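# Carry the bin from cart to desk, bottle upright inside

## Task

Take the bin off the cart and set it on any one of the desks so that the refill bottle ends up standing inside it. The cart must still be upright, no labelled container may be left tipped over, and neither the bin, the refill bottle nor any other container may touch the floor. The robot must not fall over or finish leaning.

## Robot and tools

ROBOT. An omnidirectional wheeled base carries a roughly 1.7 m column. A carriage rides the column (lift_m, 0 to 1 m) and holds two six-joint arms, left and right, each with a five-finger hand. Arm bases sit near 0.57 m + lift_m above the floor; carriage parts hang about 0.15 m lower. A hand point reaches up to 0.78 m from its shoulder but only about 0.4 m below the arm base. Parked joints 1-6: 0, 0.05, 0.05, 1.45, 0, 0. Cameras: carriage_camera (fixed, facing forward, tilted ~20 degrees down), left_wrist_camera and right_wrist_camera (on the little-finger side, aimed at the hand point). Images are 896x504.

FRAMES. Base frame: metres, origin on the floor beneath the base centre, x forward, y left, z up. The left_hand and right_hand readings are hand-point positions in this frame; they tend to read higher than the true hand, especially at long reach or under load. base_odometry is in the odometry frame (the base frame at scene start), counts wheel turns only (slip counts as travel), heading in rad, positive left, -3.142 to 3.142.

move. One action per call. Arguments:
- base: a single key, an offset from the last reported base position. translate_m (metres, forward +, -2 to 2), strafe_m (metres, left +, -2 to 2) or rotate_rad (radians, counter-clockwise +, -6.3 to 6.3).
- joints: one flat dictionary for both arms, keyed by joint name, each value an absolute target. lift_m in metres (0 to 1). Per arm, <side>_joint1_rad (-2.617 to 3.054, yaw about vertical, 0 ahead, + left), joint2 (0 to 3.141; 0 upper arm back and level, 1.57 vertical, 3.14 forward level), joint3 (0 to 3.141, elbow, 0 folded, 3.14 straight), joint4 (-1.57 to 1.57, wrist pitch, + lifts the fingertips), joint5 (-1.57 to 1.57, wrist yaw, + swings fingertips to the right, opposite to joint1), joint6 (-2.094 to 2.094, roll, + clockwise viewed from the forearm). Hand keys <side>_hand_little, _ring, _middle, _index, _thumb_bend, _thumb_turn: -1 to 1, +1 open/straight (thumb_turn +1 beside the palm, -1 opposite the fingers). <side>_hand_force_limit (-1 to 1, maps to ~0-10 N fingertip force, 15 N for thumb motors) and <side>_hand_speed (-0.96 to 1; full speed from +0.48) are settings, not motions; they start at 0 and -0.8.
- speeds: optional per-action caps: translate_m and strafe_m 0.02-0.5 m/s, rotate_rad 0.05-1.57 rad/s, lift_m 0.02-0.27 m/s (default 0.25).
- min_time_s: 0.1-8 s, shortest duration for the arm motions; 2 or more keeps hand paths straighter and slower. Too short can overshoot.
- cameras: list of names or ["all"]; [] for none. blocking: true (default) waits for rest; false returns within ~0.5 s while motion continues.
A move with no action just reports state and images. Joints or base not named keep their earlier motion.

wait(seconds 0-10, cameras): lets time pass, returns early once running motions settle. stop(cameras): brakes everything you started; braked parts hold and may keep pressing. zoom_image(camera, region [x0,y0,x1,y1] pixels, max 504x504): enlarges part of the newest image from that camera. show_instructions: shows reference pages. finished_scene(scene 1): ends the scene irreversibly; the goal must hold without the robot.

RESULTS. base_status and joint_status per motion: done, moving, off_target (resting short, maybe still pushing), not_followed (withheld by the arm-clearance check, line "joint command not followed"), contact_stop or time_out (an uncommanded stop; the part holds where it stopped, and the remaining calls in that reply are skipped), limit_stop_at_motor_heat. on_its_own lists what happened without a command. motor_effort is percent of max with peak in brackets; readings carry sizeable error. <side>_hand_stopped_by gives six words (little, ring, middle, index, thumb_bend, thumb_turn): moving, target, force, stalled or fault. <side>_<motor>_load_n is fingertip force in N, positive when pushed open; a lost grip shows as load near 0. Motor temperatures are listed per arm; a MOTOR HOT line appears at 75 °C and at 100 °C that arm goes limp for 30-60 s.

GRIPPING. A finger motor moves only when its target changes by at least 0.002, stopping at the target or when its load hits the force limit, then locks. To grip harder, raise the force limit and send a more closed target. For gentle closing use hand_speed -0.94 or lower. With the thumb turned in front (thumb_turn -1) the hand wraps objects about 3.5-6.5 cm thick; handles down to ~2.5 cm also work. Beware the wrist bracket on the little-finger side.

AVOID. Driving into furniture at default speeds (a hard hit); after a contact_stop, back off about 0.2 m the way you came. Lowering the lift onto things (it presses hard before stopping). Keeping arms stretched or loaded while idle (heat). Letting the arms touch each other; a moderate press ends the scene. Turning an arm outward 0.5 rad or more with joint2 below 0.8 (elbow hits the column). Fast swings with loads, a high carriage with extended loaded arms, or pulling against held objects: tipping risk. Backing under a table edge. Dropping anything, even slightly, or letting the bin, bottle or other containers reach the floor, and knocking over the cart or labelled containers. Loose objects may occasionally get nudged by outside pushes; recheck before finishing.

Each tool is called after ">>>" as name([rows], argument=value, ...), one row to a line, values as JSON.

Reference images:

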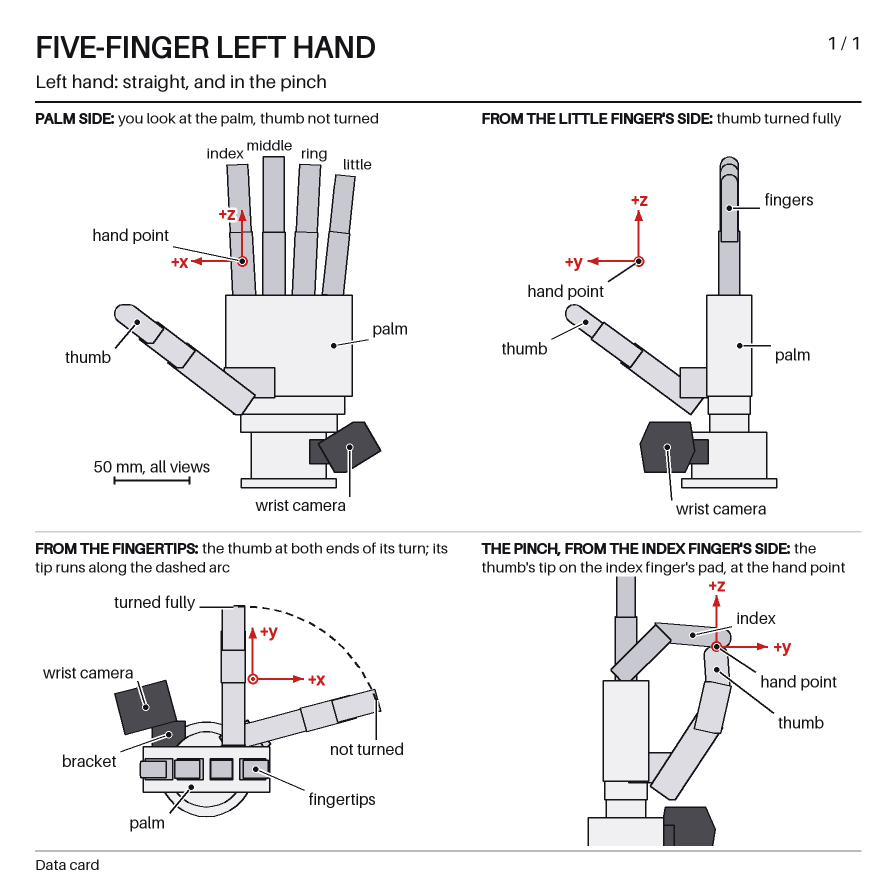

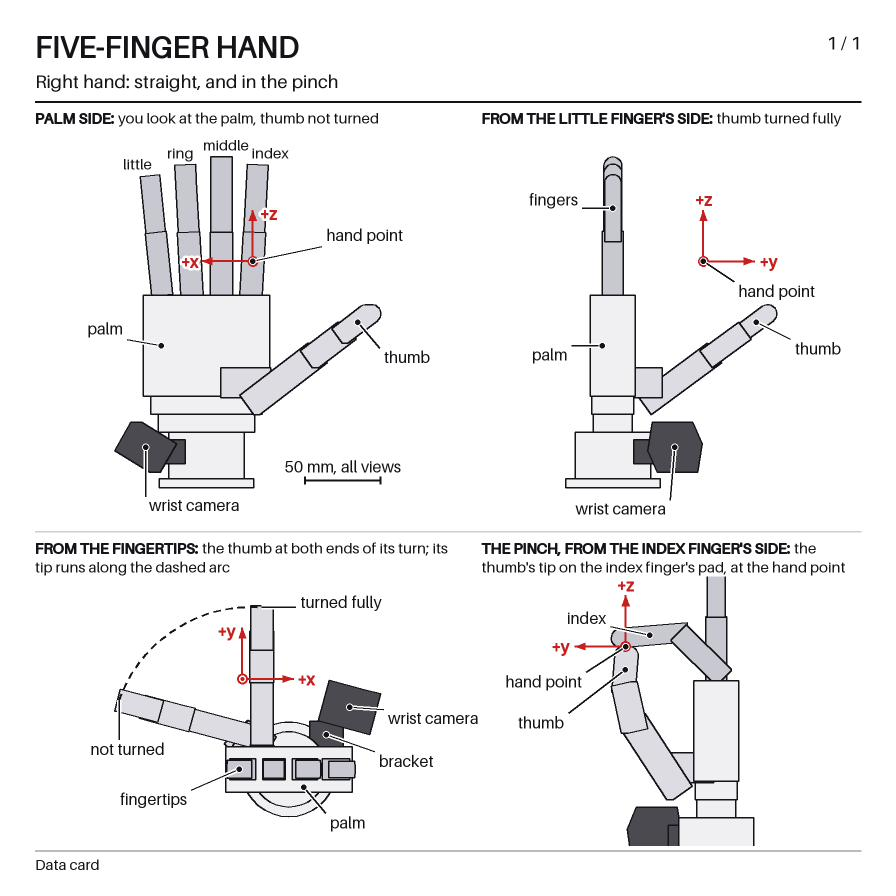

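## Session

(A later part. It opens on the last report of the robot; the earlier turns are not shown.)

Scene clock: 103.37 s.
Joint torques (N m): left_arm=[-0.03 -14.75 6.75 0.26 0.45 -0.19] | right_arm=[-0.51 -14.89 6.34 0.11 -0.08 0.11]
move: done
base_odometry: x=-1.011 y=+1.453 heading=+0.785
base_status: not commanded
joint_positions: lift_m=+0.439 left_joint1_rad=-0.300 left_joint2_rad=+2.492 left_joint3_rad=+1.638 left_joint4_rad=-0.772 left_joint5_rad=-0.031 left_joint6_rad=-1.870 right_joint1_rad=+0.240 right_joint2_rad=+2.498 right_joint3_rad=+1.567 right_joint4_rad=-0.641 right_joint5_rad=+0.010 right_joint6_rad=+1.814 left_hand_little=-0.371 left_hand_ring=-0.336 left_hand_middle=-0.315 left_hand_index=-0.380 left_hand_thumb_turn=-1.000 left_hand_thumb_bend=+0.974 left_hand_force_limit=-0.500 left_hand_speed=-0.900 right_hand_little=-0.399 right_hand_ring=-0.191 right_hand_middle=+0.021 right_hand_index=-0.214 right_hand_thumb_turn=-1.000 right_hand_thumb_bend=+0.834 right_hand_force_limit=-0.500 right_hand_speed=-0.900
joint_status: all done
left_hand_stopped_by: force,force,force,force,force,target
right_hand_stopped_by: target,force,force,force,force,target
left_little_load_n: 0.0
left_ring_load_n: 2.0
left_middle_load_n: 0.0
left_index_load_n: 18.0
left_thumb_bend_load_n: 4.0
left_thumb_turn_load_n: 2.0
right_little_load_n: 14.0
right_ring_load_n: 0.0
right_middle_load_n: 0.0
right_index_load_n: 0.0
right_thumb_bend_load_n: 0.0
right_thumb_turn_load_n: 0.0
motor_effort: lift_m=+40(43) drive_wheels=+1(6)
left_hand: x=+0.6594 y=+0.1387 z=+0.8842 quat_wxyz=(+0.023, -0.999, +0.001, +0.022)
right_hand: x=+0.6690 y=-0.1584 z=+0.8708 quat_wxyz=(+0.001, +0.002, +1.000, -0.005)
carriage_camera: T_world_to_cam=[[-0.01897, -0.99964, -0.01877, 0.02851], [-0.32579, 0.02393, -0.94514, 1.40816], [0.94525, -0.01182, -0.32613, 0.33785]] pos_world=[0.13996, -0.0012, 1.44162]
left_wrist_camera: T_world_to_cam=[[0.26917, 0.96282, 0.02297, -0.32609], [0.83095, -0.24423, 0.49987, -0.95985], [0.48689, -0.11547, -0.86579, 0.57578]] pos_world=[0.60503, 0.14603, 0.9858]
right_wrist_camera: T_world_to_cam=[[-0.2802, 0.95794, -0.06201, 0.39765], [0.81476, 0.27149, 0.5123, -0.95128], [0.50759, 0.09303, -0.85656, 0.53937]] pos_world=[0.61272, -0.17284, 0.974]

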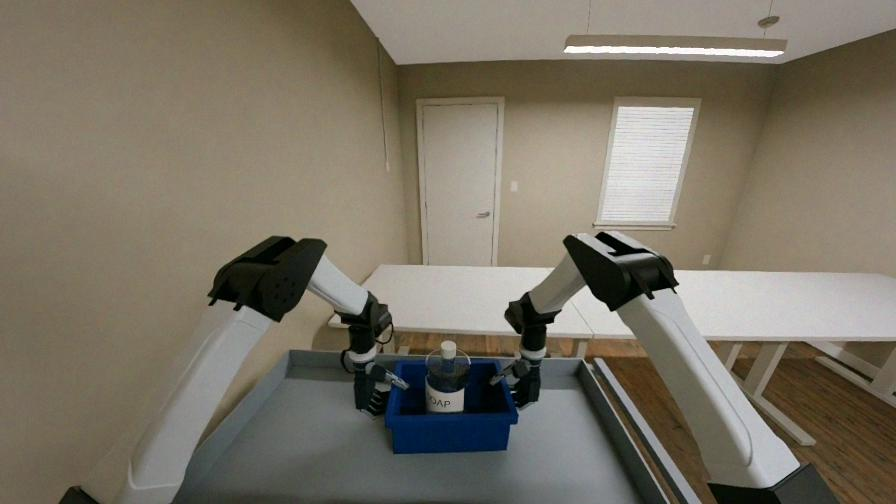

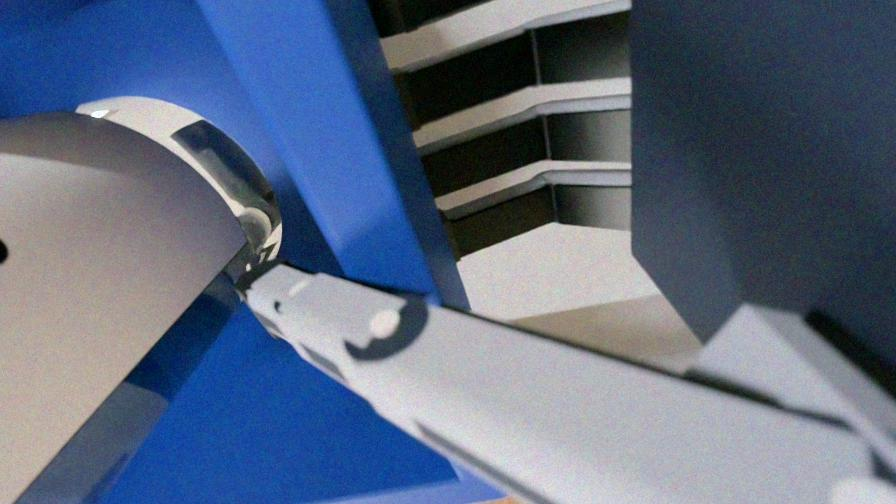

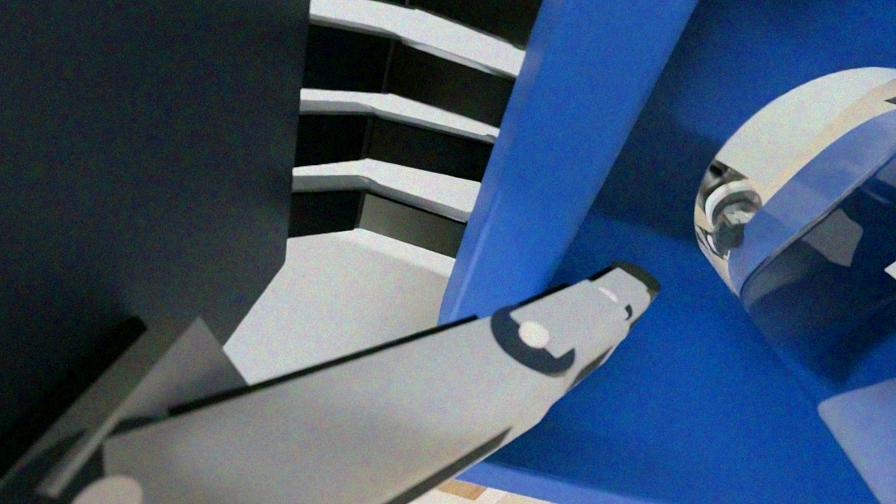

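>>> move(joints={"lift_m": 0.41, "left_hand_thumb_bend": 1, "right_hand_thumb_bend": 1}, speeds={"lift_m": 0.02})

>>> move(joints={"right_hand_little": -0.43, "right_hand_ring": -0.43, "right_hand_middle": -0.43, "right_hand_index": -0.43, "left_hand_middle": -0.4, "left_hand_ring": -0.4, "left_hand_little": -0.4, "left_hand_force_limit": 0, "right_hand_force_limit": 0}, cameras=["carriage_camera", "left_wrist_camera", "right_wrist_camera"])

Scene clock: 106.13 s.
Joint torques (N m): left_arm=[-0.1 -13.49 6.98 0.4 0.48 -0.32] | right_arm=[-0.7 -12.71 6.19 0.44 0.18 0.14]
move: done
base_odometry: x=-1.011 y=+1.453 heading=+0.785
base_status: not commanded
joint_positions: lift_m=+0.410 left_joint1_rad=-0.299 left_joint2_rad=+2.477 left_joint3_rad=+1.636 left_joint4_rad=-0.788 left_joint5_rad=-0.031 left_joint6_rad=-1.857 right_joint1_rad=+0.240 right_joint2_rad=+2.476 right_joint3_rad=+1.572 right_joint4_rad=-0.672 right_joint5_rad=-0.015 right_joint6_rad=+1.809 left_hand_little=-0.371 left_hand_ring=-0.336 left_hand_middle=-0.315 left_hand_index=-0.381 left_hand_thumb_turn=-1.000 left_hand_thumb_bend=+1.000 left_hand_force_limit=-0.500 left_hand_speed=-0.900 right_hand_little=-0.400 right_hand_ring=-0.191 right_hand_middle=+0.021 right_hand_index=-0.214 right_hand_thumb_turn=-1.000 right_hand_thumb_bend=+1.000 right_hand_force_limit=-0.500 right_hand_speed=-0.900
joint_status: all done
left_hand_stopped_by: force,force,force,force,target,target
right_hand_stopped_by: target,force,force,force,target,target
left_little_load_n: 0.5
left_ring_load_n: 2.5
left_middle_load_n: -0.5
left_index_load_n: 0.0
left_thumb_bend_load_n: 1.0
left_thumb_turn_load_n: -0.5
right_little_load_n: 0.0
right_ring_load_n: -1.0
right_middle_load_n: 0.0
right_index_load_n: 0.0
right_thumb_bend_load_n: 0.5
right_thumb_turn_load_n: -1.5
motor_effort: lift_m=+34(40) drive_wheels=+4(8)
left_hand: x=+0.6575 y=+0.1392 z=+0.8613 quat_wxyz=(+0.023, -0.999, +0.007, +0.024)
right_hand: x=+0.6670 y=-0.1536 z=+0.8531 quat_wxyz=(-0.004, -0.001, +1.000, +0.007)
pictures: none

Scene clock: 107.40 s.
Joint torques (N m): left_arm=[-0.12 -13.56 6.95 0.42 0.47 -0.3] | right_arm=[-0.68 -12.68 6.13 0.43 0.17 0.17]
Motor temperatures (°C): left_arm=[28 50 36 34 26 27] | right_arm=[25 40 32 33 28 29]
move: off_target
base_odometry: x=-1.011 y=+1.453 heading=+0.785
base_status: not commanded
joint_positions: lift_m=+0.410 left_joint1_rad=-0.299 left_joint2_rad=+2.477 left_joint3_rad=+1.636 left_joint4_rad=-0.788 left_joint5_rad=-0.031 left_joint6_rad=-1.857 right_joint1_rad=+0.240 right_joint2_rad=+2.476 right_joint3_rad=+1.572 right_joint4_rad=-0.672 right_joint5_rad=-0.013 right_joint6_rad=+1.806 left_hand_little=-0.371 left_hand_ring=-0.336 left_hand_middle=-0.315 left_hand_index=-0.381 left_hand_thumb_turn=-1.000 left_hand_thumb_bend=+1.000 left_hand_force_limit=+0.000 left_hand_speed=-0.900 right_hand_little=-0.430 right_hand_ring=-0.254 right_hand_middle=-0.005 right_hand_index=-0.429 right_hand_thumb_turn=-1.000 right_hand_thumb_bend=+1.000 right_hand_force_limit=+0.000 right_hand_speed=-0.900
joint_status: left_hand_little off_target (ended at -0.371, target -0.400); left_hand_ring off_target (ended at -0.336, target -0.400); left_hand_middle off_target (ended at -0.315, target -0.400); right_hand_ring off_target (ended at -0.254, target -0.430); right_hand_middle off_target (ended at -0.005, target -0.430); the others done
left_hand_stopped_by: force,force,force,force,target,target
right_hand_stopped_by: target,force,force,target,target,target
left_little_load_n: 0.5
left_ring_load_n: 2.5
left_middle_load_n: -0.5
left_index_load_n: 0.0
left_thumb_bend_load_n: 0.5
left_thumb_turn_load_n: -1.0
right_little_load_n: 0.5
right_ring_load_n: 4.0
right_middle_load_n: 1.5
right_index_load_n: 4.0
right_thumb_bend_load_n: 1.0
right_thumb_turn_load_n: -1.0
motor_effort: lift_m=+34(34) drive_wheels=+1(7)
left_hand: x=+0.6575 y=+0.1392 z=+0.8613 quat_wxyz=(+0.023, -0.999, +0.007, +0.024)
right_hand: x=+0.6669 y=-0.1540 z=+0.8530 quat_wxyz=(-0.004, -0.002, +1.000, +0.006)
carriage_camera: T_world_to_cam=[[-0.01897, -0.99964, -0.01877, 0.02797], [-0.32579, 0.02393, -0.94514, 1.38113], [0.94525, -0.01182, -0.32613, 0.32852]] pos_world=[0.13996, -0.0012, 1.41302]
left_wrist_camera: T_world_to_cam=[[0.28024, 0.95967, 0.02233, -0.33177], [0.82986, -0.25389, 0.49686, -0.94203], [0.48249, -0.12071, -0.86755, 0.5621]] pos_world=[0.60352, 0.14707, 0.96311]
right_wrist_camera: T_world_to_cam=[[-0.28831, 0.95673, -0.03931, 0.37765], [0.81764, 0.26735, 0.5099, -0.94219], [0.49834, 0.11487, -0.85934, 0.53664]] pos_world=[0.61182, -0.17107, 0.95642]

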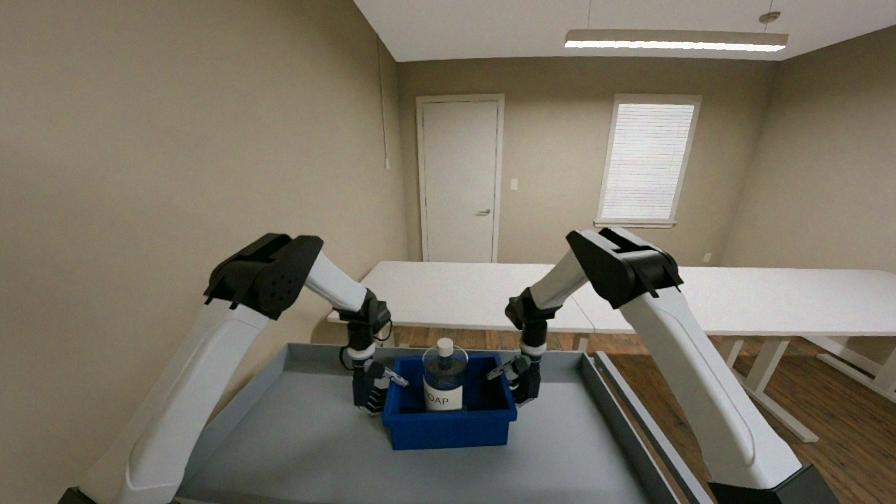

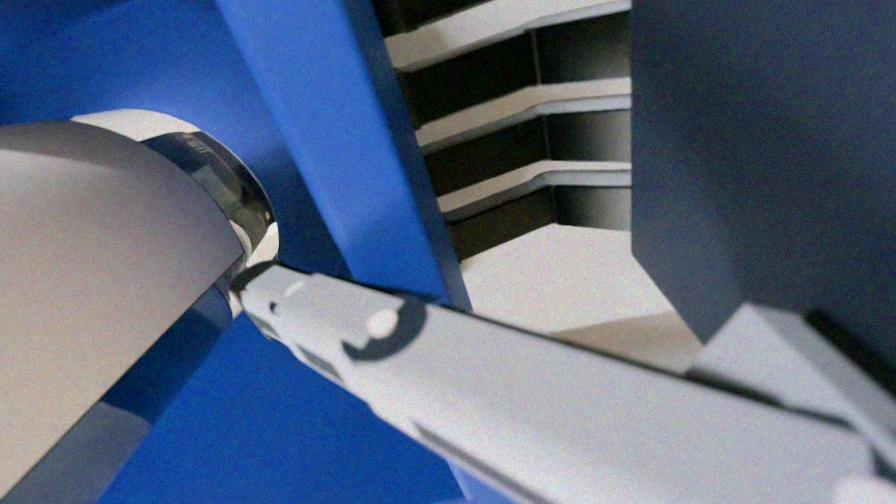

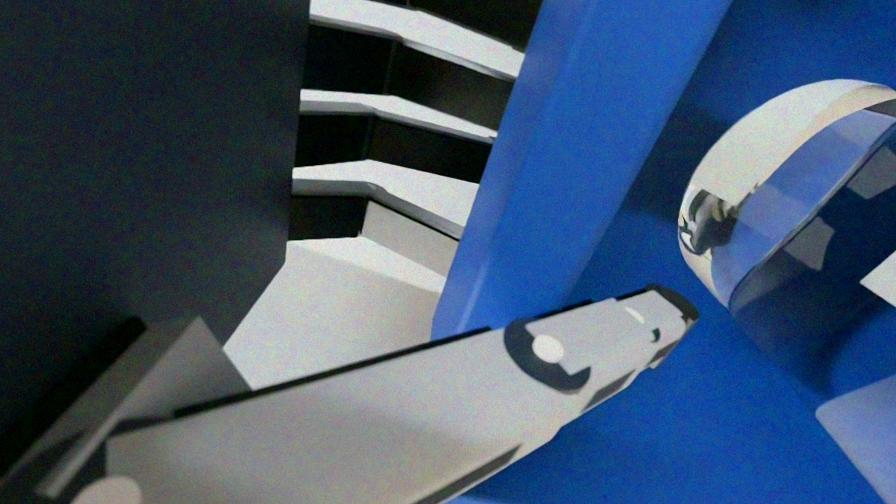

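>>> move(joints={"right_hand_little": 0.02, "right_hand_ring": 0.02, "right_hand_middle": 0.06, "right_hand_index": 0.02, "left_hand_middle": 0.06, "left_hand_ring": 0.02, "left_hand_little": 0.02, "left_hand_index": 0.02, "left_hand_speed": -0.8, "right_hand_speed": -0.8})

>>> move(joints={"lift_m": 0.43}, speeds={"lift_m": 0.03}, cameras=["carriage_camera", "left_wrist_camera", "right_wrist_camera"])

>>> zoom_image(camera="carriage_camera", region=[330, 300, 570, 480])

Scene clock: 110.43 s.
Joint torques (N m): left_arm=[-0.13 -13.59 7.04 0.32 0.28 -0.3] | right_arm=[-0.61 -12.62 6.15 0.41 0.17 0.18]
move: done
base_odometry: x=-1.011 y=+1.453 heading=+0.785
base_status: not commanded
joint_positions: lift_m=+0.410 left_joint1_rad=-0.299 left_joint2_rad=+2.477 left_joint3_rad=+1.636 left_joint4_rad=-0.772 left_joint5_rad=-0.012 left_joint6_rad=-1.859 right_joint1_rad=+0.240 right_joint2_rad=+2.475 right_joint3_rad=+1.572 right_joint4_rad=-0.670 right_joint5_rad=-0.015 right_joint6_rad=+1.806 left_hand_little=+0.020 left_hand_ring=+0.020 left_hand_middle=+0.060 left_hand_index=+0.020 left_hand_thumb_turn=-1.000 left_hand_thumb_bend=+1.000 left_hand_force_limit=+0.000 left_hand_speed=-0.800 right_hand_little=+0.020 right_hand_ring=+0.020 right_hand_middle=+0.060 right_hand_index=+0.020 right_hand_thumb_turn=-1.000 right_hand_thumb_bend=+1.000 right_hand_force_limit=+0.000 right_hand_speed=-0.800
joint_status: all done
left_hand_stopped_by: target,target,target,target,target,target
right_hand_stopped_by: target,target,target,target,target,target
left_little_load_n: 0.0
left_ring_load_n: 0.0
left_middle_load_n: 0.0
left_index_load_n: 0.0
left_thumb_bend_load_n: 0.0
left_thumb_turn_load_n: 0.0
right_little_load_n: 0.0
right_ring_load_n: 0.0
right_middle_load_n: 0.0
right_index_load_n: 0.0
right_thumb_bend_load_n: 0.0
right_thumb_turn_load_n: 0.0
motor_effort: lift_m=+35(35) drive_wheels=+4(8)
left_hand: x=+0.6609 y=+0.1343 z=+0.8628 quat_wxyz=(+0.012, -1.000, +0.005, +0.018)
right_hand: x=+0.6675 y=-0.1534 z=+0.8535 quat_wxyz=(-0.003, -0.002, +1.000, +0.007)
pictures: none

Scene clock: 111.40 s.
Joint torques (N m): left_arm=[-0.1 -13.55 6.99 0.26 0.26 -0.29] | right_arm=[-0.62 -12.77 6.19 0.37 0.12 0.16]
move: done
base_odometry: x=-1.011 y=+1.453 heading=+0.785
base_status: not commanded
joint_positions: lift_m=+0.430 left_joint1_rad=-0.299 left_joint2_rad=+2.477 left_joint3_rad=+1.637 left_joint4_rad=-0.764 left_joint5_rad=-0.011 left_joint6_rad=-1.859 right_joint1_rad=+0.240 right_joint2_rad=+2.475 right_joint3_rad=+1.572 right_joint4_rad=-0.664 right_joint5_rad=-0.009 right_joint6_rad=+1.806 left_hand_little=+0.020 left_hand_ring=+0.020 left_hand_middle=+0.060 left_hand_index=+0.020 left_hand_thumb_turn=-1.000 left_hand_thumb_bend=+1.000 left_hand_force_limit=+0.000 left_hand_speed=-0.800 right_hand_little=+0.020 right_hand_ring=+0.020 right_hand_middle=+0.060 right_hand_index=+0.020 right_hand_thumb_turn=-1.000 right_hand_thumb_bend=+1.000 right_hand_force_limit=+0.000 right_hand_speed=-0.800
joint_status: all done
left_hand_stopped_by: target,target,target,target,target,target
right_hand_stopped_by: target,target,target,target,target,target
left_little_load_n: 0.0
left_ring_load_n: 0.0
left_middle_load_n: 0.0
left_index_load_n: 0.5
left_thumb_bend_load_n: -0.5
left_thumb_turn_load_n: 0.0
right_little_load_n: 0.0
right_ring_load_n: 0.0
right_middle_load_n: 0.0
right_index_load_n: 0.5
right_thumb_bend_load_n: 0.0
right_thumb_turn_load_n: 0.0
motor_effort: lift_m=+35(40) drive_wheels=+3(6)
left_hand: x=+0.6632 y=+0.1336 z=+0.8833 quat_wxyz=(+0.010, -1.000, +0.005, +0.014)
right_hand: x=+0.6692 y=-0.1542 z=+0.8733 quat_wxyz=(+0.000, -0.002, +1.000, +0.005)
carriage_camera: T_world_to_cam=[[-0.01897, -0.99964, -0.01877, 0.02835], [-0.32579, 0.02393, -0.94514, 1.39994], [0.94525, -0.01182, -0.32613, 0.33501]] pos_world=[0.13996, -0.0012, 1.43292]
left_wrist_camera: T_world_to_cam=[[0.27735, 0.96077, 0.00262, -0.3093], [0.82119, -0.23847, 0.51845, -0.9745], [0.49873, -0.14164, -0.85511, 0.55878]] pos_world=[0.60735, 0.14392, 0.98385]
right_wrist_camera: T_world_to_cam=[[-0.2879, 0.95667, -0.04356, 0.38269], [0.8132, 0.26824, 0.51649, -0.95695], [0.50579, 0.11327, -0.85519, 0.54421]] pos_world=[0.61311, -0.17106, 0.97632]

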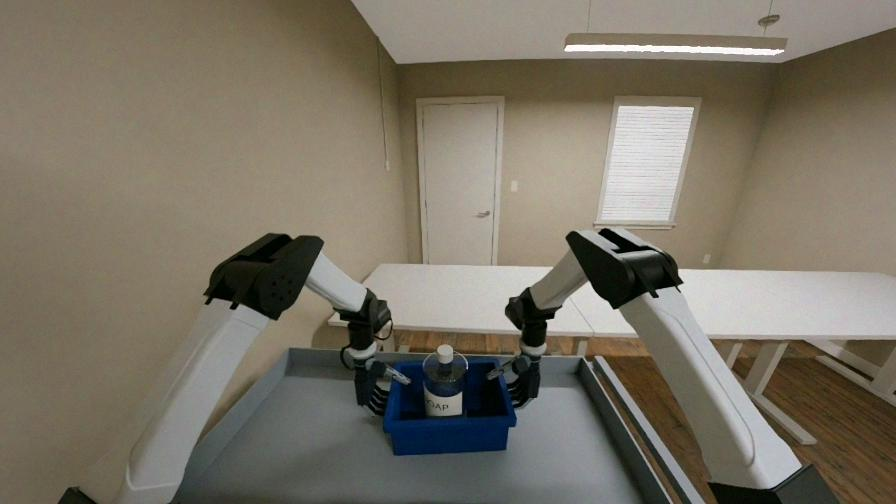

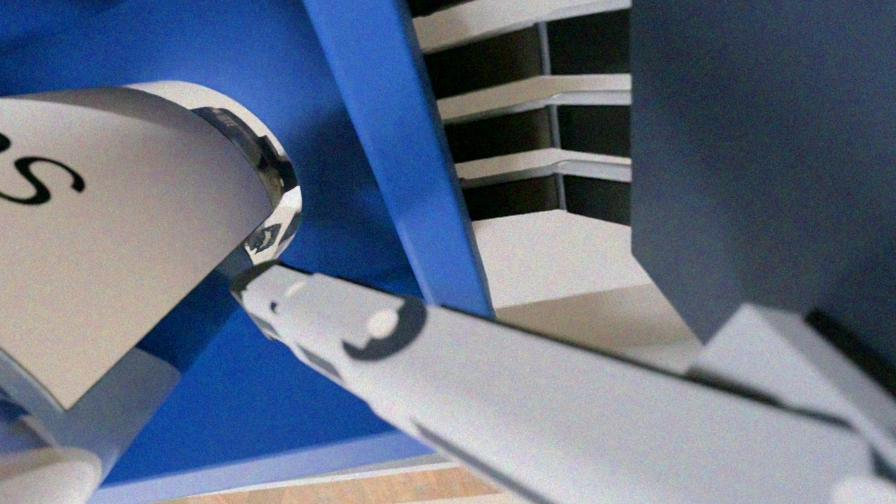

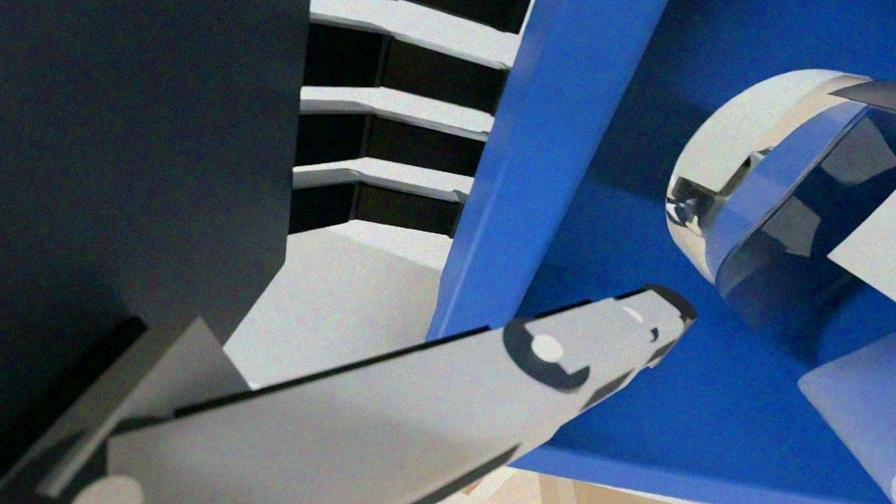

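Scaled by 2.100 from the camera's image (finer frame: 1280x720).

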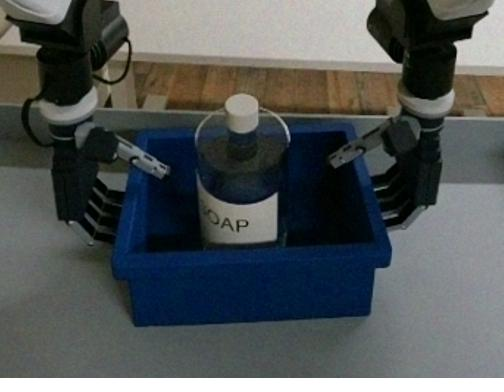

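>>> move(joints={"lift_m": 0.442}, speeds={"lift_m": 0.02}, cameras=["carriage_camera", "left_wrist_camera", "right_wrist_camera"])

>>> zoom_image(camera="carriage_camera", region=[330, 300, 570, 480])

Scene clock: 112.60 s.
Joint torques (N m): left_arm=[-0.03 -14.26 6.93 0.11 0.44 -0.28] | right_arm=[-0.61 -12.64 6.2 0.36 0.07 0.15]
move: done
base_odometry: x=-1.011 y=+1.453 heading=+0.785
base_status: not commanded
joint_positions: lift_m=+0.442 left_joint1_rad=-0.300 left_joint2_rad=+2.485 left_joint3_rad=+1.637 left_joint4_rad=-0.748 left_joint5_rad=-0.026 left_joint6_rad=-1.861 right_joint1_rad=+0.240 right_joint2_rad=+2.475 right_joint3_rad=+1.572 right_joint4_rad=-0.662 right_joint5_rad=-0.005 right_joint6_rad=+1.806 left_hand_little=+0.020 left_hand_ring=+0.021 left_hand_middle=+0.060 left_hand_index=+0.020 left_hand_thumb_turn=-1.000 left_hand_thumb_bend=+1.000 left_hand_force_limit=+0.000 left_hand_speed=-0.800 right_hand_little=+0.020 right_hand_ring=+0.020 right_hand_middle=+0.060 right_hand_index=+0.020 right_hand_thumb_turn=-1.000 right_hand_thumb_bend=+1.000 right_hand_force_limit=+0.000 right_hand_speed=-0.800
joint_status: all done
left_hand_stopped_by: target,target,target,target,target,target
right_hand_stopped_by: target,target,target,target,target,target
left_little_load_n: 2.0
left_ring_load_n: 11.0
left_middle_load_n: 0.0
left_index_load_n: 0.5
left_thumb_bend_load_n: -0.5
left_thumb_turn_load_n: 0.0
right_little_load_n: 0.0
right_ring_load_n: 0.5
right_middle_load_n: 0.0
right_index_load_n: 2.5
right_thumb_bend_load_n: 0.0
right_thumb_turn_load_n: 0.0
motor_effort: lift_m=+38(41) drive_wheels=+1(7)
left_hand: x=+0.6663 y=+0.1352 z=+0.8915 quat_wxyz=(+0.016, -1.000, +0.005, +0.008)
right_hand: x=+0.6698 y=-0.1550 z=+0.8848 quat_wxyz=(+0.002, -0.002, +1.000, +0.003)
carriage_camera: T_world_to_cam=[[-0.01897, -0.99964, -0.01877, 0.02857], [-0.32579, 0.02393, -0.94514, 1.41109], [0.94525, -0.01182, -0.32613, 0.33886]] pos_world=[0.13996, -0.0012, 1.44472]
left_wrist_camera: T_world_to_cam=[[0.27647, 0.96088, 0.0166, -0.32368], [0.815, -0.24357, 0.52578, -0.98264], [0.50926, -0.13184, -0.85045, 0.55191]] pos_world=[0.60926, 0.14443, 0.9914]
right_wrist_camera: T_world_to_cam=[[-0.28749, 0.95659, -0.04783, 0.38753], [0.81198, 0.26991, 0.51753, -0.96308], [0.50797, 0.10995, -0.85433, 0.55103]] pos_world=[0.6135, -0.17136, 0.98772]

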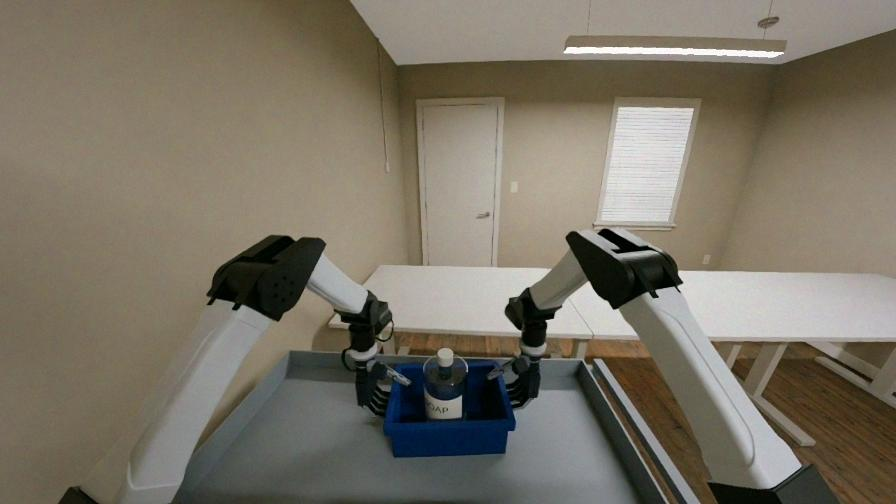

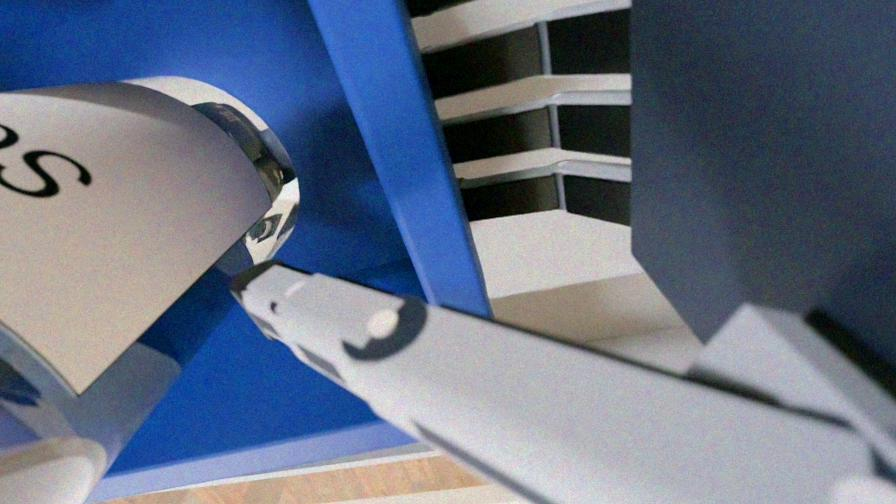

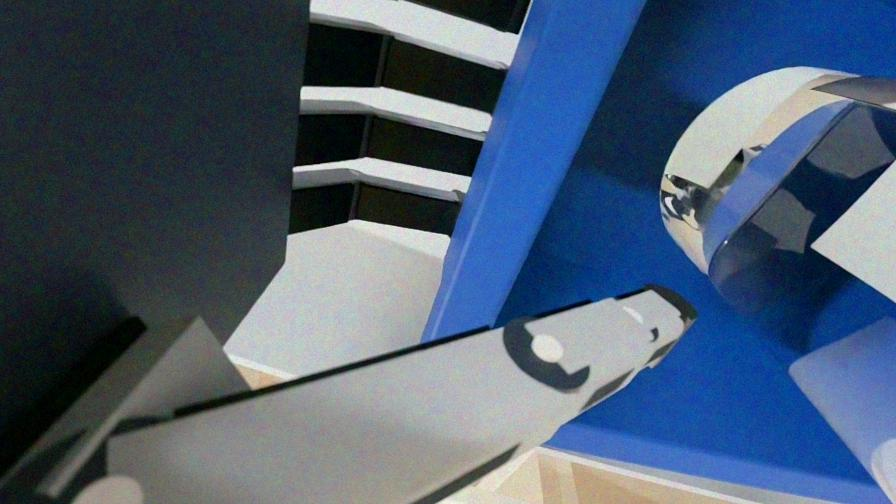

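Scaled by 2.100 from the camera's image (finer frame: 1280x720).

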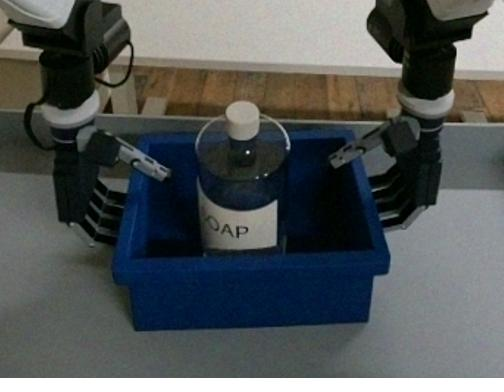

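>>> move(joints={"right_hand_little": -0.2, "right_hand_ring": -0.2, "right_hand_middle": -0.2, "right_hand_index": -0.2, "left_hand_middle": -0.2, "left_hand_little": -0.2, "left_hand_index": -0.2, "left_hand_speed": -0.9, "right_hand_speed": -0.9, "left_hand_force_limit": -0.3, "right_hand_force_limit": -0.3}, cameras=[])

>>> move(joints={"lift_m": 0.45}, speeds={"lift_m": 0.02}, cameras=["carriage_camera", "left_wrist_camera", "right_wrist_camera"])

Scene clock: 114.83 s.
Joint torques (N m): left_arm=[-0.03 -14.27 6.97 0.11 0.47 -0.28] | right_arm=[-0.59 -12.9 6.15 0.35 -0.01 0.14]
move: off_target
base_odometry: x=-1.011 y=+1.453 heading=+0.785
base_status: not commanded
joint_positions: lift_m=+0.442 left_joint1_rad=-0.300 left_joint2_rad=+2.485 left_joint3_rad=+1.637 left_joint4_rad=-0.748 left_joint5_rad=-0.030 left_joint6_rad=-1.861 right_joint1_rad=+0.239 right_joint2_rad=+2.478 right_joint3_rad=+1.572 right_joint4_rad=-0.662 right_joint5_rad=+0.006 right_joint6_rad=+1.806 left_hand_little=-0.015 left_hand_ring=+0.021 left_hand_middle=-0.003 left_hand_index=-0.015 left_hand_thumb_turn=-1.000 left_hand_thumb_bend=+1.000 left_hand_force_limit=-0.300 left_hand_speed=-0.900 right_hand_little=-0.200 right_hand_ring=-0.006 right_hand_middle=-0.012 right_hand_index=+0.012 right_hand_thumb_turn=-1.000 right_hand_thumb_bend=+1.000 right_hand_force_limit=-0.300 right_hand_speed=-0.900
joint_status: left_hand_little off_target (ended at -0.015, target -0.200); left_hand_middle off_target (ended at -0.003, target -0.200); left_hand_index off_target (ended at -0.015, target -0.200); right_hand_ring off_target (ended at -0.006, target -0.200); right_hand_middle off_target (ended at -0.012, target -0.200); right_hand_index off_target (ended at +0.012, target -0.200); the others done
left_hand_stopped_by: force,target,force,force,target,target
right_hand_stopped_by: target,force,force,force,target,target
left_little_load_n: 0.5
left_ring_load_n: 4.0
left_middle_load_n: 5.5
left_index_load_n: 2.5
left_thumb_bend_load_n: 0.0
left_thumb_turn_load_n: 0.0
right_little_load_n: 0.0
right_ring_load_n: 0.5
right_middle_load_n: 0.0
right_index_load_n: 0.0
right_thumb_bend_load_n: 0.0
right_thumb_turn_load_n: 0.0
motor_effort: lift_m=+38(39) drive_wheels=+1(8)
left_hand: x=+0.6665 y=+0.1361 z=+0.8911 quat_wxyz=(+0.018, -1.000, +0.005, +0.008)
right_hand: x=+0.6701 y=-0.1576 z=+0.8832 quat_wxyz=(+0.002, -0.002, +1.000, -0.002)

Scene clock: 115.50 s.
Joint torques (N m): left_arm=[-0.08 -14.39 6.89 0.09 0.47 -0.27] | right_arm=[-0.69 -14.08 5.98 0.29 -0.15 0.16]
move: done
base_odometry: x=-1.011 y=+1.453 heading=+0.785
base_status: not commanded
joint_positions: lift_m=+0.450 left_joint1_rad=-0.300 left_joint2_rad=+2.487 left_joint3_rad=+1.637 left_joint4_rad=-0.749 left_joint5_rad=-0.030 left_joint6_rad=-1.861 right_joint1_rad=+0.239 right_joint2_rad=+2.490 right_joint3_rad=+1.572 right_joint4_rad=-0.659 right_joint5_rad=+0.017 right_joint6_rad=+1.806 left_hand_little=-0.015 left_hand_ring=+0.021 left_hand_middle=-0.003 left_hand_index=-0.015 left_hand_thumb_turn=-1.000 left_hand_thumb_bend=+1.000 left_hand_force_limit=-0.300 left_hand_speed=-0.900 right_hand_little=-0.200 right_hand_ring=-0.005 right_hand_middle=-0.012 right_hand_index=+0.012 right_hand_thumb_turn=-1.000 right_hand_thumb_bend=+1.000 right_hand_force_limit=-0.300 right_hand_speed=-0.900
joint_status: all done
left_hand_stopped_by: force,target,force,force,target,target
right_hand_stopped_by: target,force,force,force,target,target
left_little_load_n: 1.5
left_ring_load_n: 4.5
left_middle_load_n: 5.0
left_index_load_n: 2.0
left_thumb_bend_load_n: 0.0
left_thumb_turn_load_n: 0.0
right_little_load_n: 0.5
right_ring_load_n: 1.0
right_middle_load_n: 9.0
right_index_load_n: 0.0
right_thumb_bend_load_n: 0.0
right_thumb_turn_load_n: 0.0
motor_effort: lift_m=+40(42) drive_wheels=+3(6)
left_hand: x=+0.6658 y=+0.1363 z=+0.8981 quat_wxyz=(+0.018, -1.000, +0.005, +0.009)
right_hand: x=+0.6680 y=-0.1602 z=+0.8851 quat_wxyz=(-0.001, -0.002, +1.000, -0.009)
carriage_camera: T_world_to_cam=[[-0.01897, -0.99964, -0.01877, 0.02872], [-0.32579, 0.02393, -0.94514, 1.41855], [0.94525, -0.01182, -0.32613, 0.34143]] pos_world=[0.13996, -0.0012, 1.45262]
left_wrist_camera: T_world_to_cam=[[0.27664, 0.96074, 0.02124, -0.32889], [0.81576, -0.24646, 0.52325, -0.98328], [0.50794, -0.12743, -0.85191, 0.55959]] pos_world=[0.60886, 0.14494, 0.99821]
right_wrist_camera: T_world_to_cam=[[-0.28676, 0.95555, -0.06849, 0.40969], [0.81541, 0.28098, 0.50611, -0.95075], [0.50286, 0.08928, -0.85974, 0.55766]] pos_world=[0.61231, -0.17413, 0.98869]

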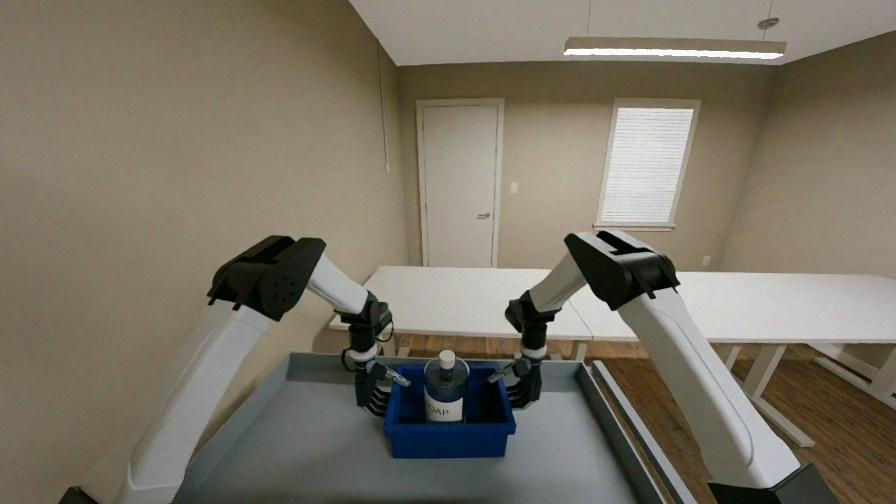

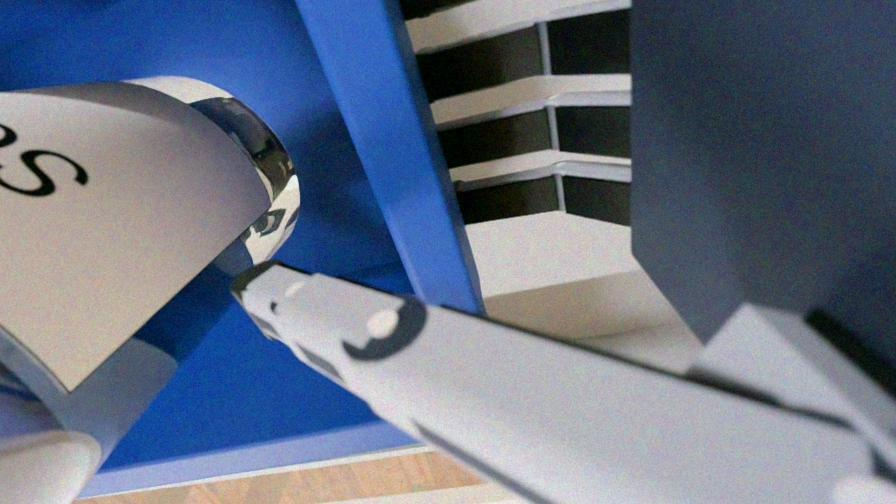

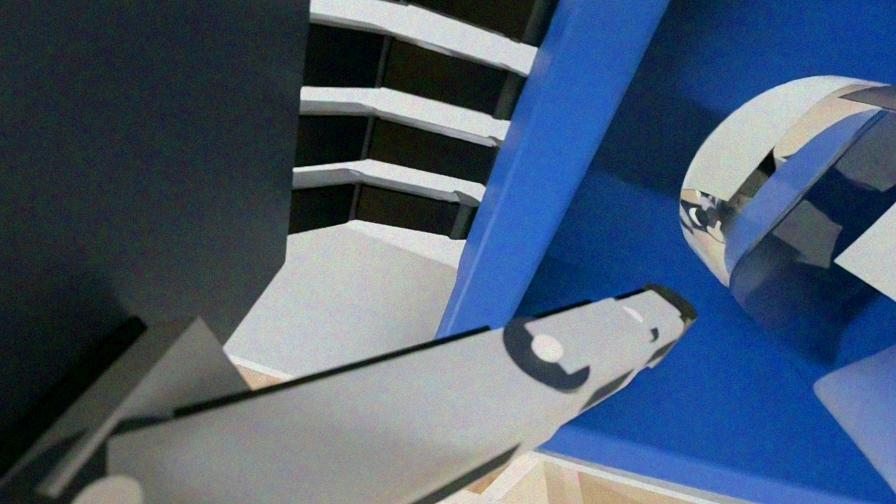

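>>> zoom_image(camera="right_wrist_camera", region=[280, 0, 640, 360])

>>> zoom_image(camera="left_wrist_camera", region=[280, 0, 640, 360])

Scaled by 1.400 from the camera's image (finer frame: 1280x720).

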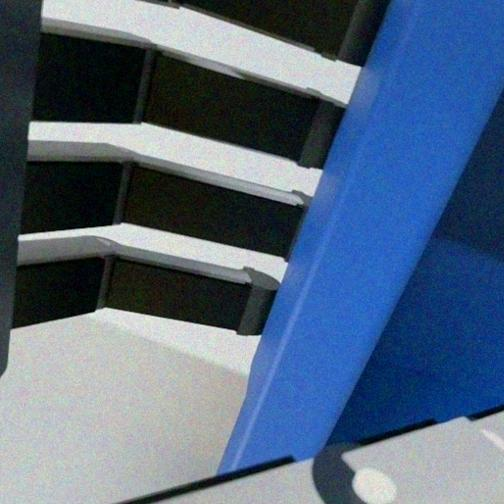

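Scaled by 1.400 from the camera's image (finer frame: 1280x720).

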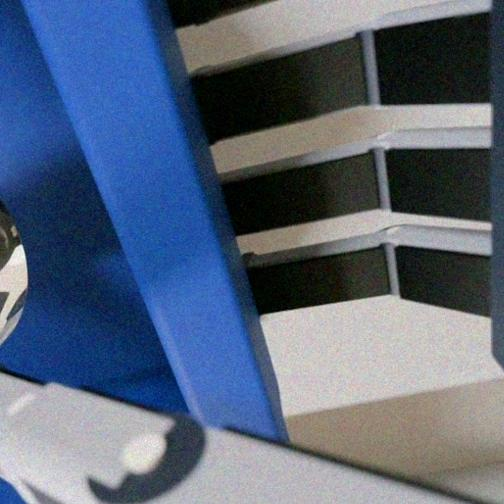

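>>> move(joints={"lift_m": 0.436}, speeds={"lift_m": 0.02})

>>> move(joints={"right_hand_little": 0.02, "right_hand_ring": 0.04, "right_hand_middle": 0.05, "right_hand_index": 0.03, "right_joint1_rad": 0.262, "right_joint6_rad": 1.83}, min_time_s=1, cameras=["right_wrist_camera"])

Scene clock: 120.27 s.
Joint torques (N m): left_arm=[-0.1 -14.49 6.94 0.18 0.44 -0.27] | right_arm=[-0.57 -14.02 6.04 0.28 -0.08 0.15]
move: done
base_odometry: x=-1.011 y=+1.453 heading=+0.785
base_status: not commanded
joint_positions: lift_m=+0.436 left_joint1_rad=-0.299 left_joint2_rad=+2.487 left_joint3_rad=+1.637 left_joint4_rad=-0.757 left_joint5_rad=-0.027 left_joint6_rad=-1.861 right_joint1_rad=+0.239 right_joint2_rad=+2.490 right_joint3_rad=+1.572 right_joint4_rad=-0.659 right_joint5_rad=+0.009 right_joint6_rad=+1.806 left_hand_little=-0.015 left_hand_ring=+0.020 left_hand_middle=-0.003 left_hand_index=-0.015 left_hand_thumb_turn=-1.000 left_hand_thumb_bend=+1.000 left_hand_force_limit=-0.300 left_hand_speed=-0.900 right_hand_little=-0.200 right_hand_ring=-0.006 right_hand_middle=-0.012 right_hand_index=+0.012 right_hand_thumb_turn=-1.000 right_hand_thumb_bend=+1.000 right_hand_force_limit=-0.300 right_hand_speed=-0.900
joint_status: all done
left_hand_stopped_by: force,target,force,force,target,target
right_hand_stopped_by: target,force,force,force,target,target
left_little_load_n: 1.5
left_ring_load_n: 0.0
left_middle_load_n: 0.0
left_index_load_n: 0.0
left_thumb_bend_load_n: 0.0
left_thumb_turn_load_n: 0.0
right_little_load_n: 0.0
right_ring_load_n: 0.5
right_middle_load_n: 0.5
right_index_load_n: 0.0
right_thumb_bend_load_n: 0.0
right_thumb_turn_load_n: 0.0
motor_effort: lift_m=+36(38) drive_wheels=-4(8)
left_hand: x=+0.6635 y=+0.1365 z=+0.8842 quat_wxyz=(+0.018, -1.000, +0.005, +0.013)
right_hand: x=+0.6676 y=-0.1587 z=+0.8717 quat_wxyz=(-0.003, -0.002, +1.000, -0.005)
pictures: none

Scene clock: 121.57 s.
Joint torques (N m): left_arm=[-0.09 -14.38 6.84 0.17 0.45 -0.26] | right_arm=[0.24 -14.16 6.06 0.29 -0.04 0.2]
move: done
base_odometry: x=-1.011 y=+1.453 heading=+0.785
base_status: not commanded
joint_positions: lift_m=+0.436 left_joint1_rad=-0.299 left_joint2_rad=+2.487 left_joint3_rad=+1.637 left_joint4_rad=-0.757 left_joint5_rad=-0.027 left_joint6_rad=-1.861 right_joint1_rad=+0.258 right_joint2_rad=+2.490 right_joint3_rad=+1.572 right_joint4_rad=-0.659 right_joint5_rad=+0.009 right_joint6_rad=+1.817 left_hand_little=-0.015 left_hand_ring=+0.020 left_hand_middle=-0.003 left_hand_index=-0.015 left_hand_thumb_turn=-1.000 left_hand_thumb_bend=+1.000 left_hand_force_limit=-0.300 left_hand_speed=-0.900 right_hand_little=+0.020 right_hand_ring=+0.040 right_hand_middle=+0.050 right_hand_index=+0.030 right_hand_thumb_turn=-1.000 right_hand_thumb_bend=+1.000 right_hand_force_limit=-0.300 right_hand_speed=-0.900
joint_status: all done
left_hand_stopped_by: force,target,force,force,target,target
right_hand_stopped_by: target,target,target,target,target,target
left_little_load_n: 1.5
left_ring_load_n: 0.0
left_middle_load_n: 0.0
left_index_load_n: 0.5
left_thumb_bend_load_n: 0.0
left_thumb_turn_load_n: 0.0
right_little_load_n: 0.0
right_ring_load_n: 0.0
right_middle_load_n: 0.0
right_index_load_n: 0.0
right_thumb_bend_load_n: 0.0
right_thumb_turn_load_n: 0.0
motor_effort: lift_m=+36(36) drive_wheels=+0(9)
left_hand: x=+0.6635 y=+0.1365 z=+0.8842 quat_wxyz=(+0.018, -1.000, +0.005, +0.013)
right_hand: x=+0.6651 y=-0.1506 z=+0.8717 quat_wxyz=(-0.002, -0.006, +1.000, -0.005)
right_wrist_camera: T_world_to_cam=[[-0.29486, 0.95362, -0.06064, 0.39709], [0.81415, 0.28394, 0.5065, -0.94337], [0.50023, 0.09998, -0.8601, 0.55039]] pos_world=[0.60981, -0.16583, 0.9753]

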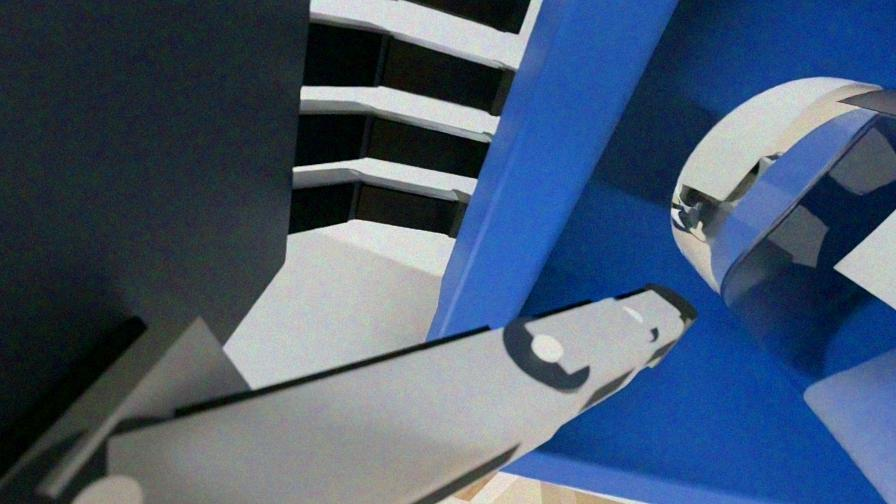

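>>> move(joints={"right_joint1_rad": 0.275, "right_joint6_rad": 1.845}, min_time_s=1, cameras=["right_wrist_camera"])

Scene clock: 123.17 s.
Joint torques (N m): left_arm=[-0.12 -14.41 6.9 0.17 0.44 -0.28] | right_arm=[0.34 -14 6.13 0.3 -0.06 0.21]
move: done
base_odometry: x=-1.011 y=+1.453 heading=+0.785
base_status: not commanded
joint_positions: lift_m=+0.436 left_joint1_rad=-0.299 left_joint2_rad=+2.487 left_joint3_rad=+1.637 left_joint4_rad=-0.757 left_joint5_rad=-0.027 left_joint6_rad=-1.861 right_joint1_rad=+0.269 right_joint2_rad=+2.490 right_joint3_rad=+1.572 right_joint4_rad=-0.659 right_joint5_rad=+0.009 right_joint6_rad=+1.830 left_hand_little=-0.015 left_hand_ring=+0.020 left_hand_middle=-0.003 left_hand_index=-0.015 left_hand_thumb_turn=-1.000 left_hand_thumb_bend=+1.000 left_hand_force_limit=-0.300 left_hand_speed=-0.900 right_hand_little=+0.020 right_hand_ring=+0.040 right_hand_middle=+0.050 right_hand_index=+0.030 right_hand_thumb_turn=-1.000 right_hand_thumb_bend=+1.000 right_hand_force_limit=-0.300 right_hand_speed=-0.900
joint_status: all done
left_hand_stopped_by: force,target,force,force,target,target
right_hand_stopped_by: target,target,target,target,target,target
left_little_load_n: 1.5
left_ring_load_n: 0.0
left_middle_load_n: 0.0
left_index_load_n: 0.0
left_thumb_bend_load_n: 0.0
left_thumb_turn_load_n: 0.0
right_little_load_n: 0.0
right_ring_load_n: 0.0
right_middle_load_n: 0.0
right_index_load_n: 0.0
right_thumb_bend_load_n: 0.0
right_thumb_turn_load_n: 0.0
motor_effort: lift_m=+36(37) drive_wheels=-2(9)
left_hand: x=+0.6635 y=+0.1365 z=+0.8842 quat_wxyz=(+0.018, -1.000, +0.005, +0.013)
right_hand: x=+0.6641 y=-0.1462 z=+0.8717 quat_wxyz=(-0.002, -0.005, +1.000, -0.005)
right_wrist_camera: T_world_to_cam=[[-0.29225, 0.95441, -0.0607, 0.39088], [0.81487, 0.28174, 0.50657, -0.94468], [0.50058, 0.09858, -0.86006, 0.54999]] pos_world=[0.60871, -0.16114, 0.9753]

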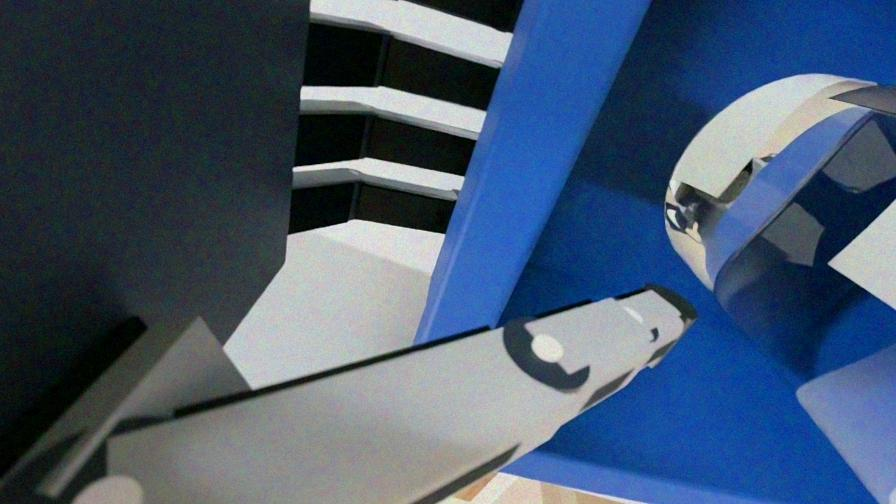

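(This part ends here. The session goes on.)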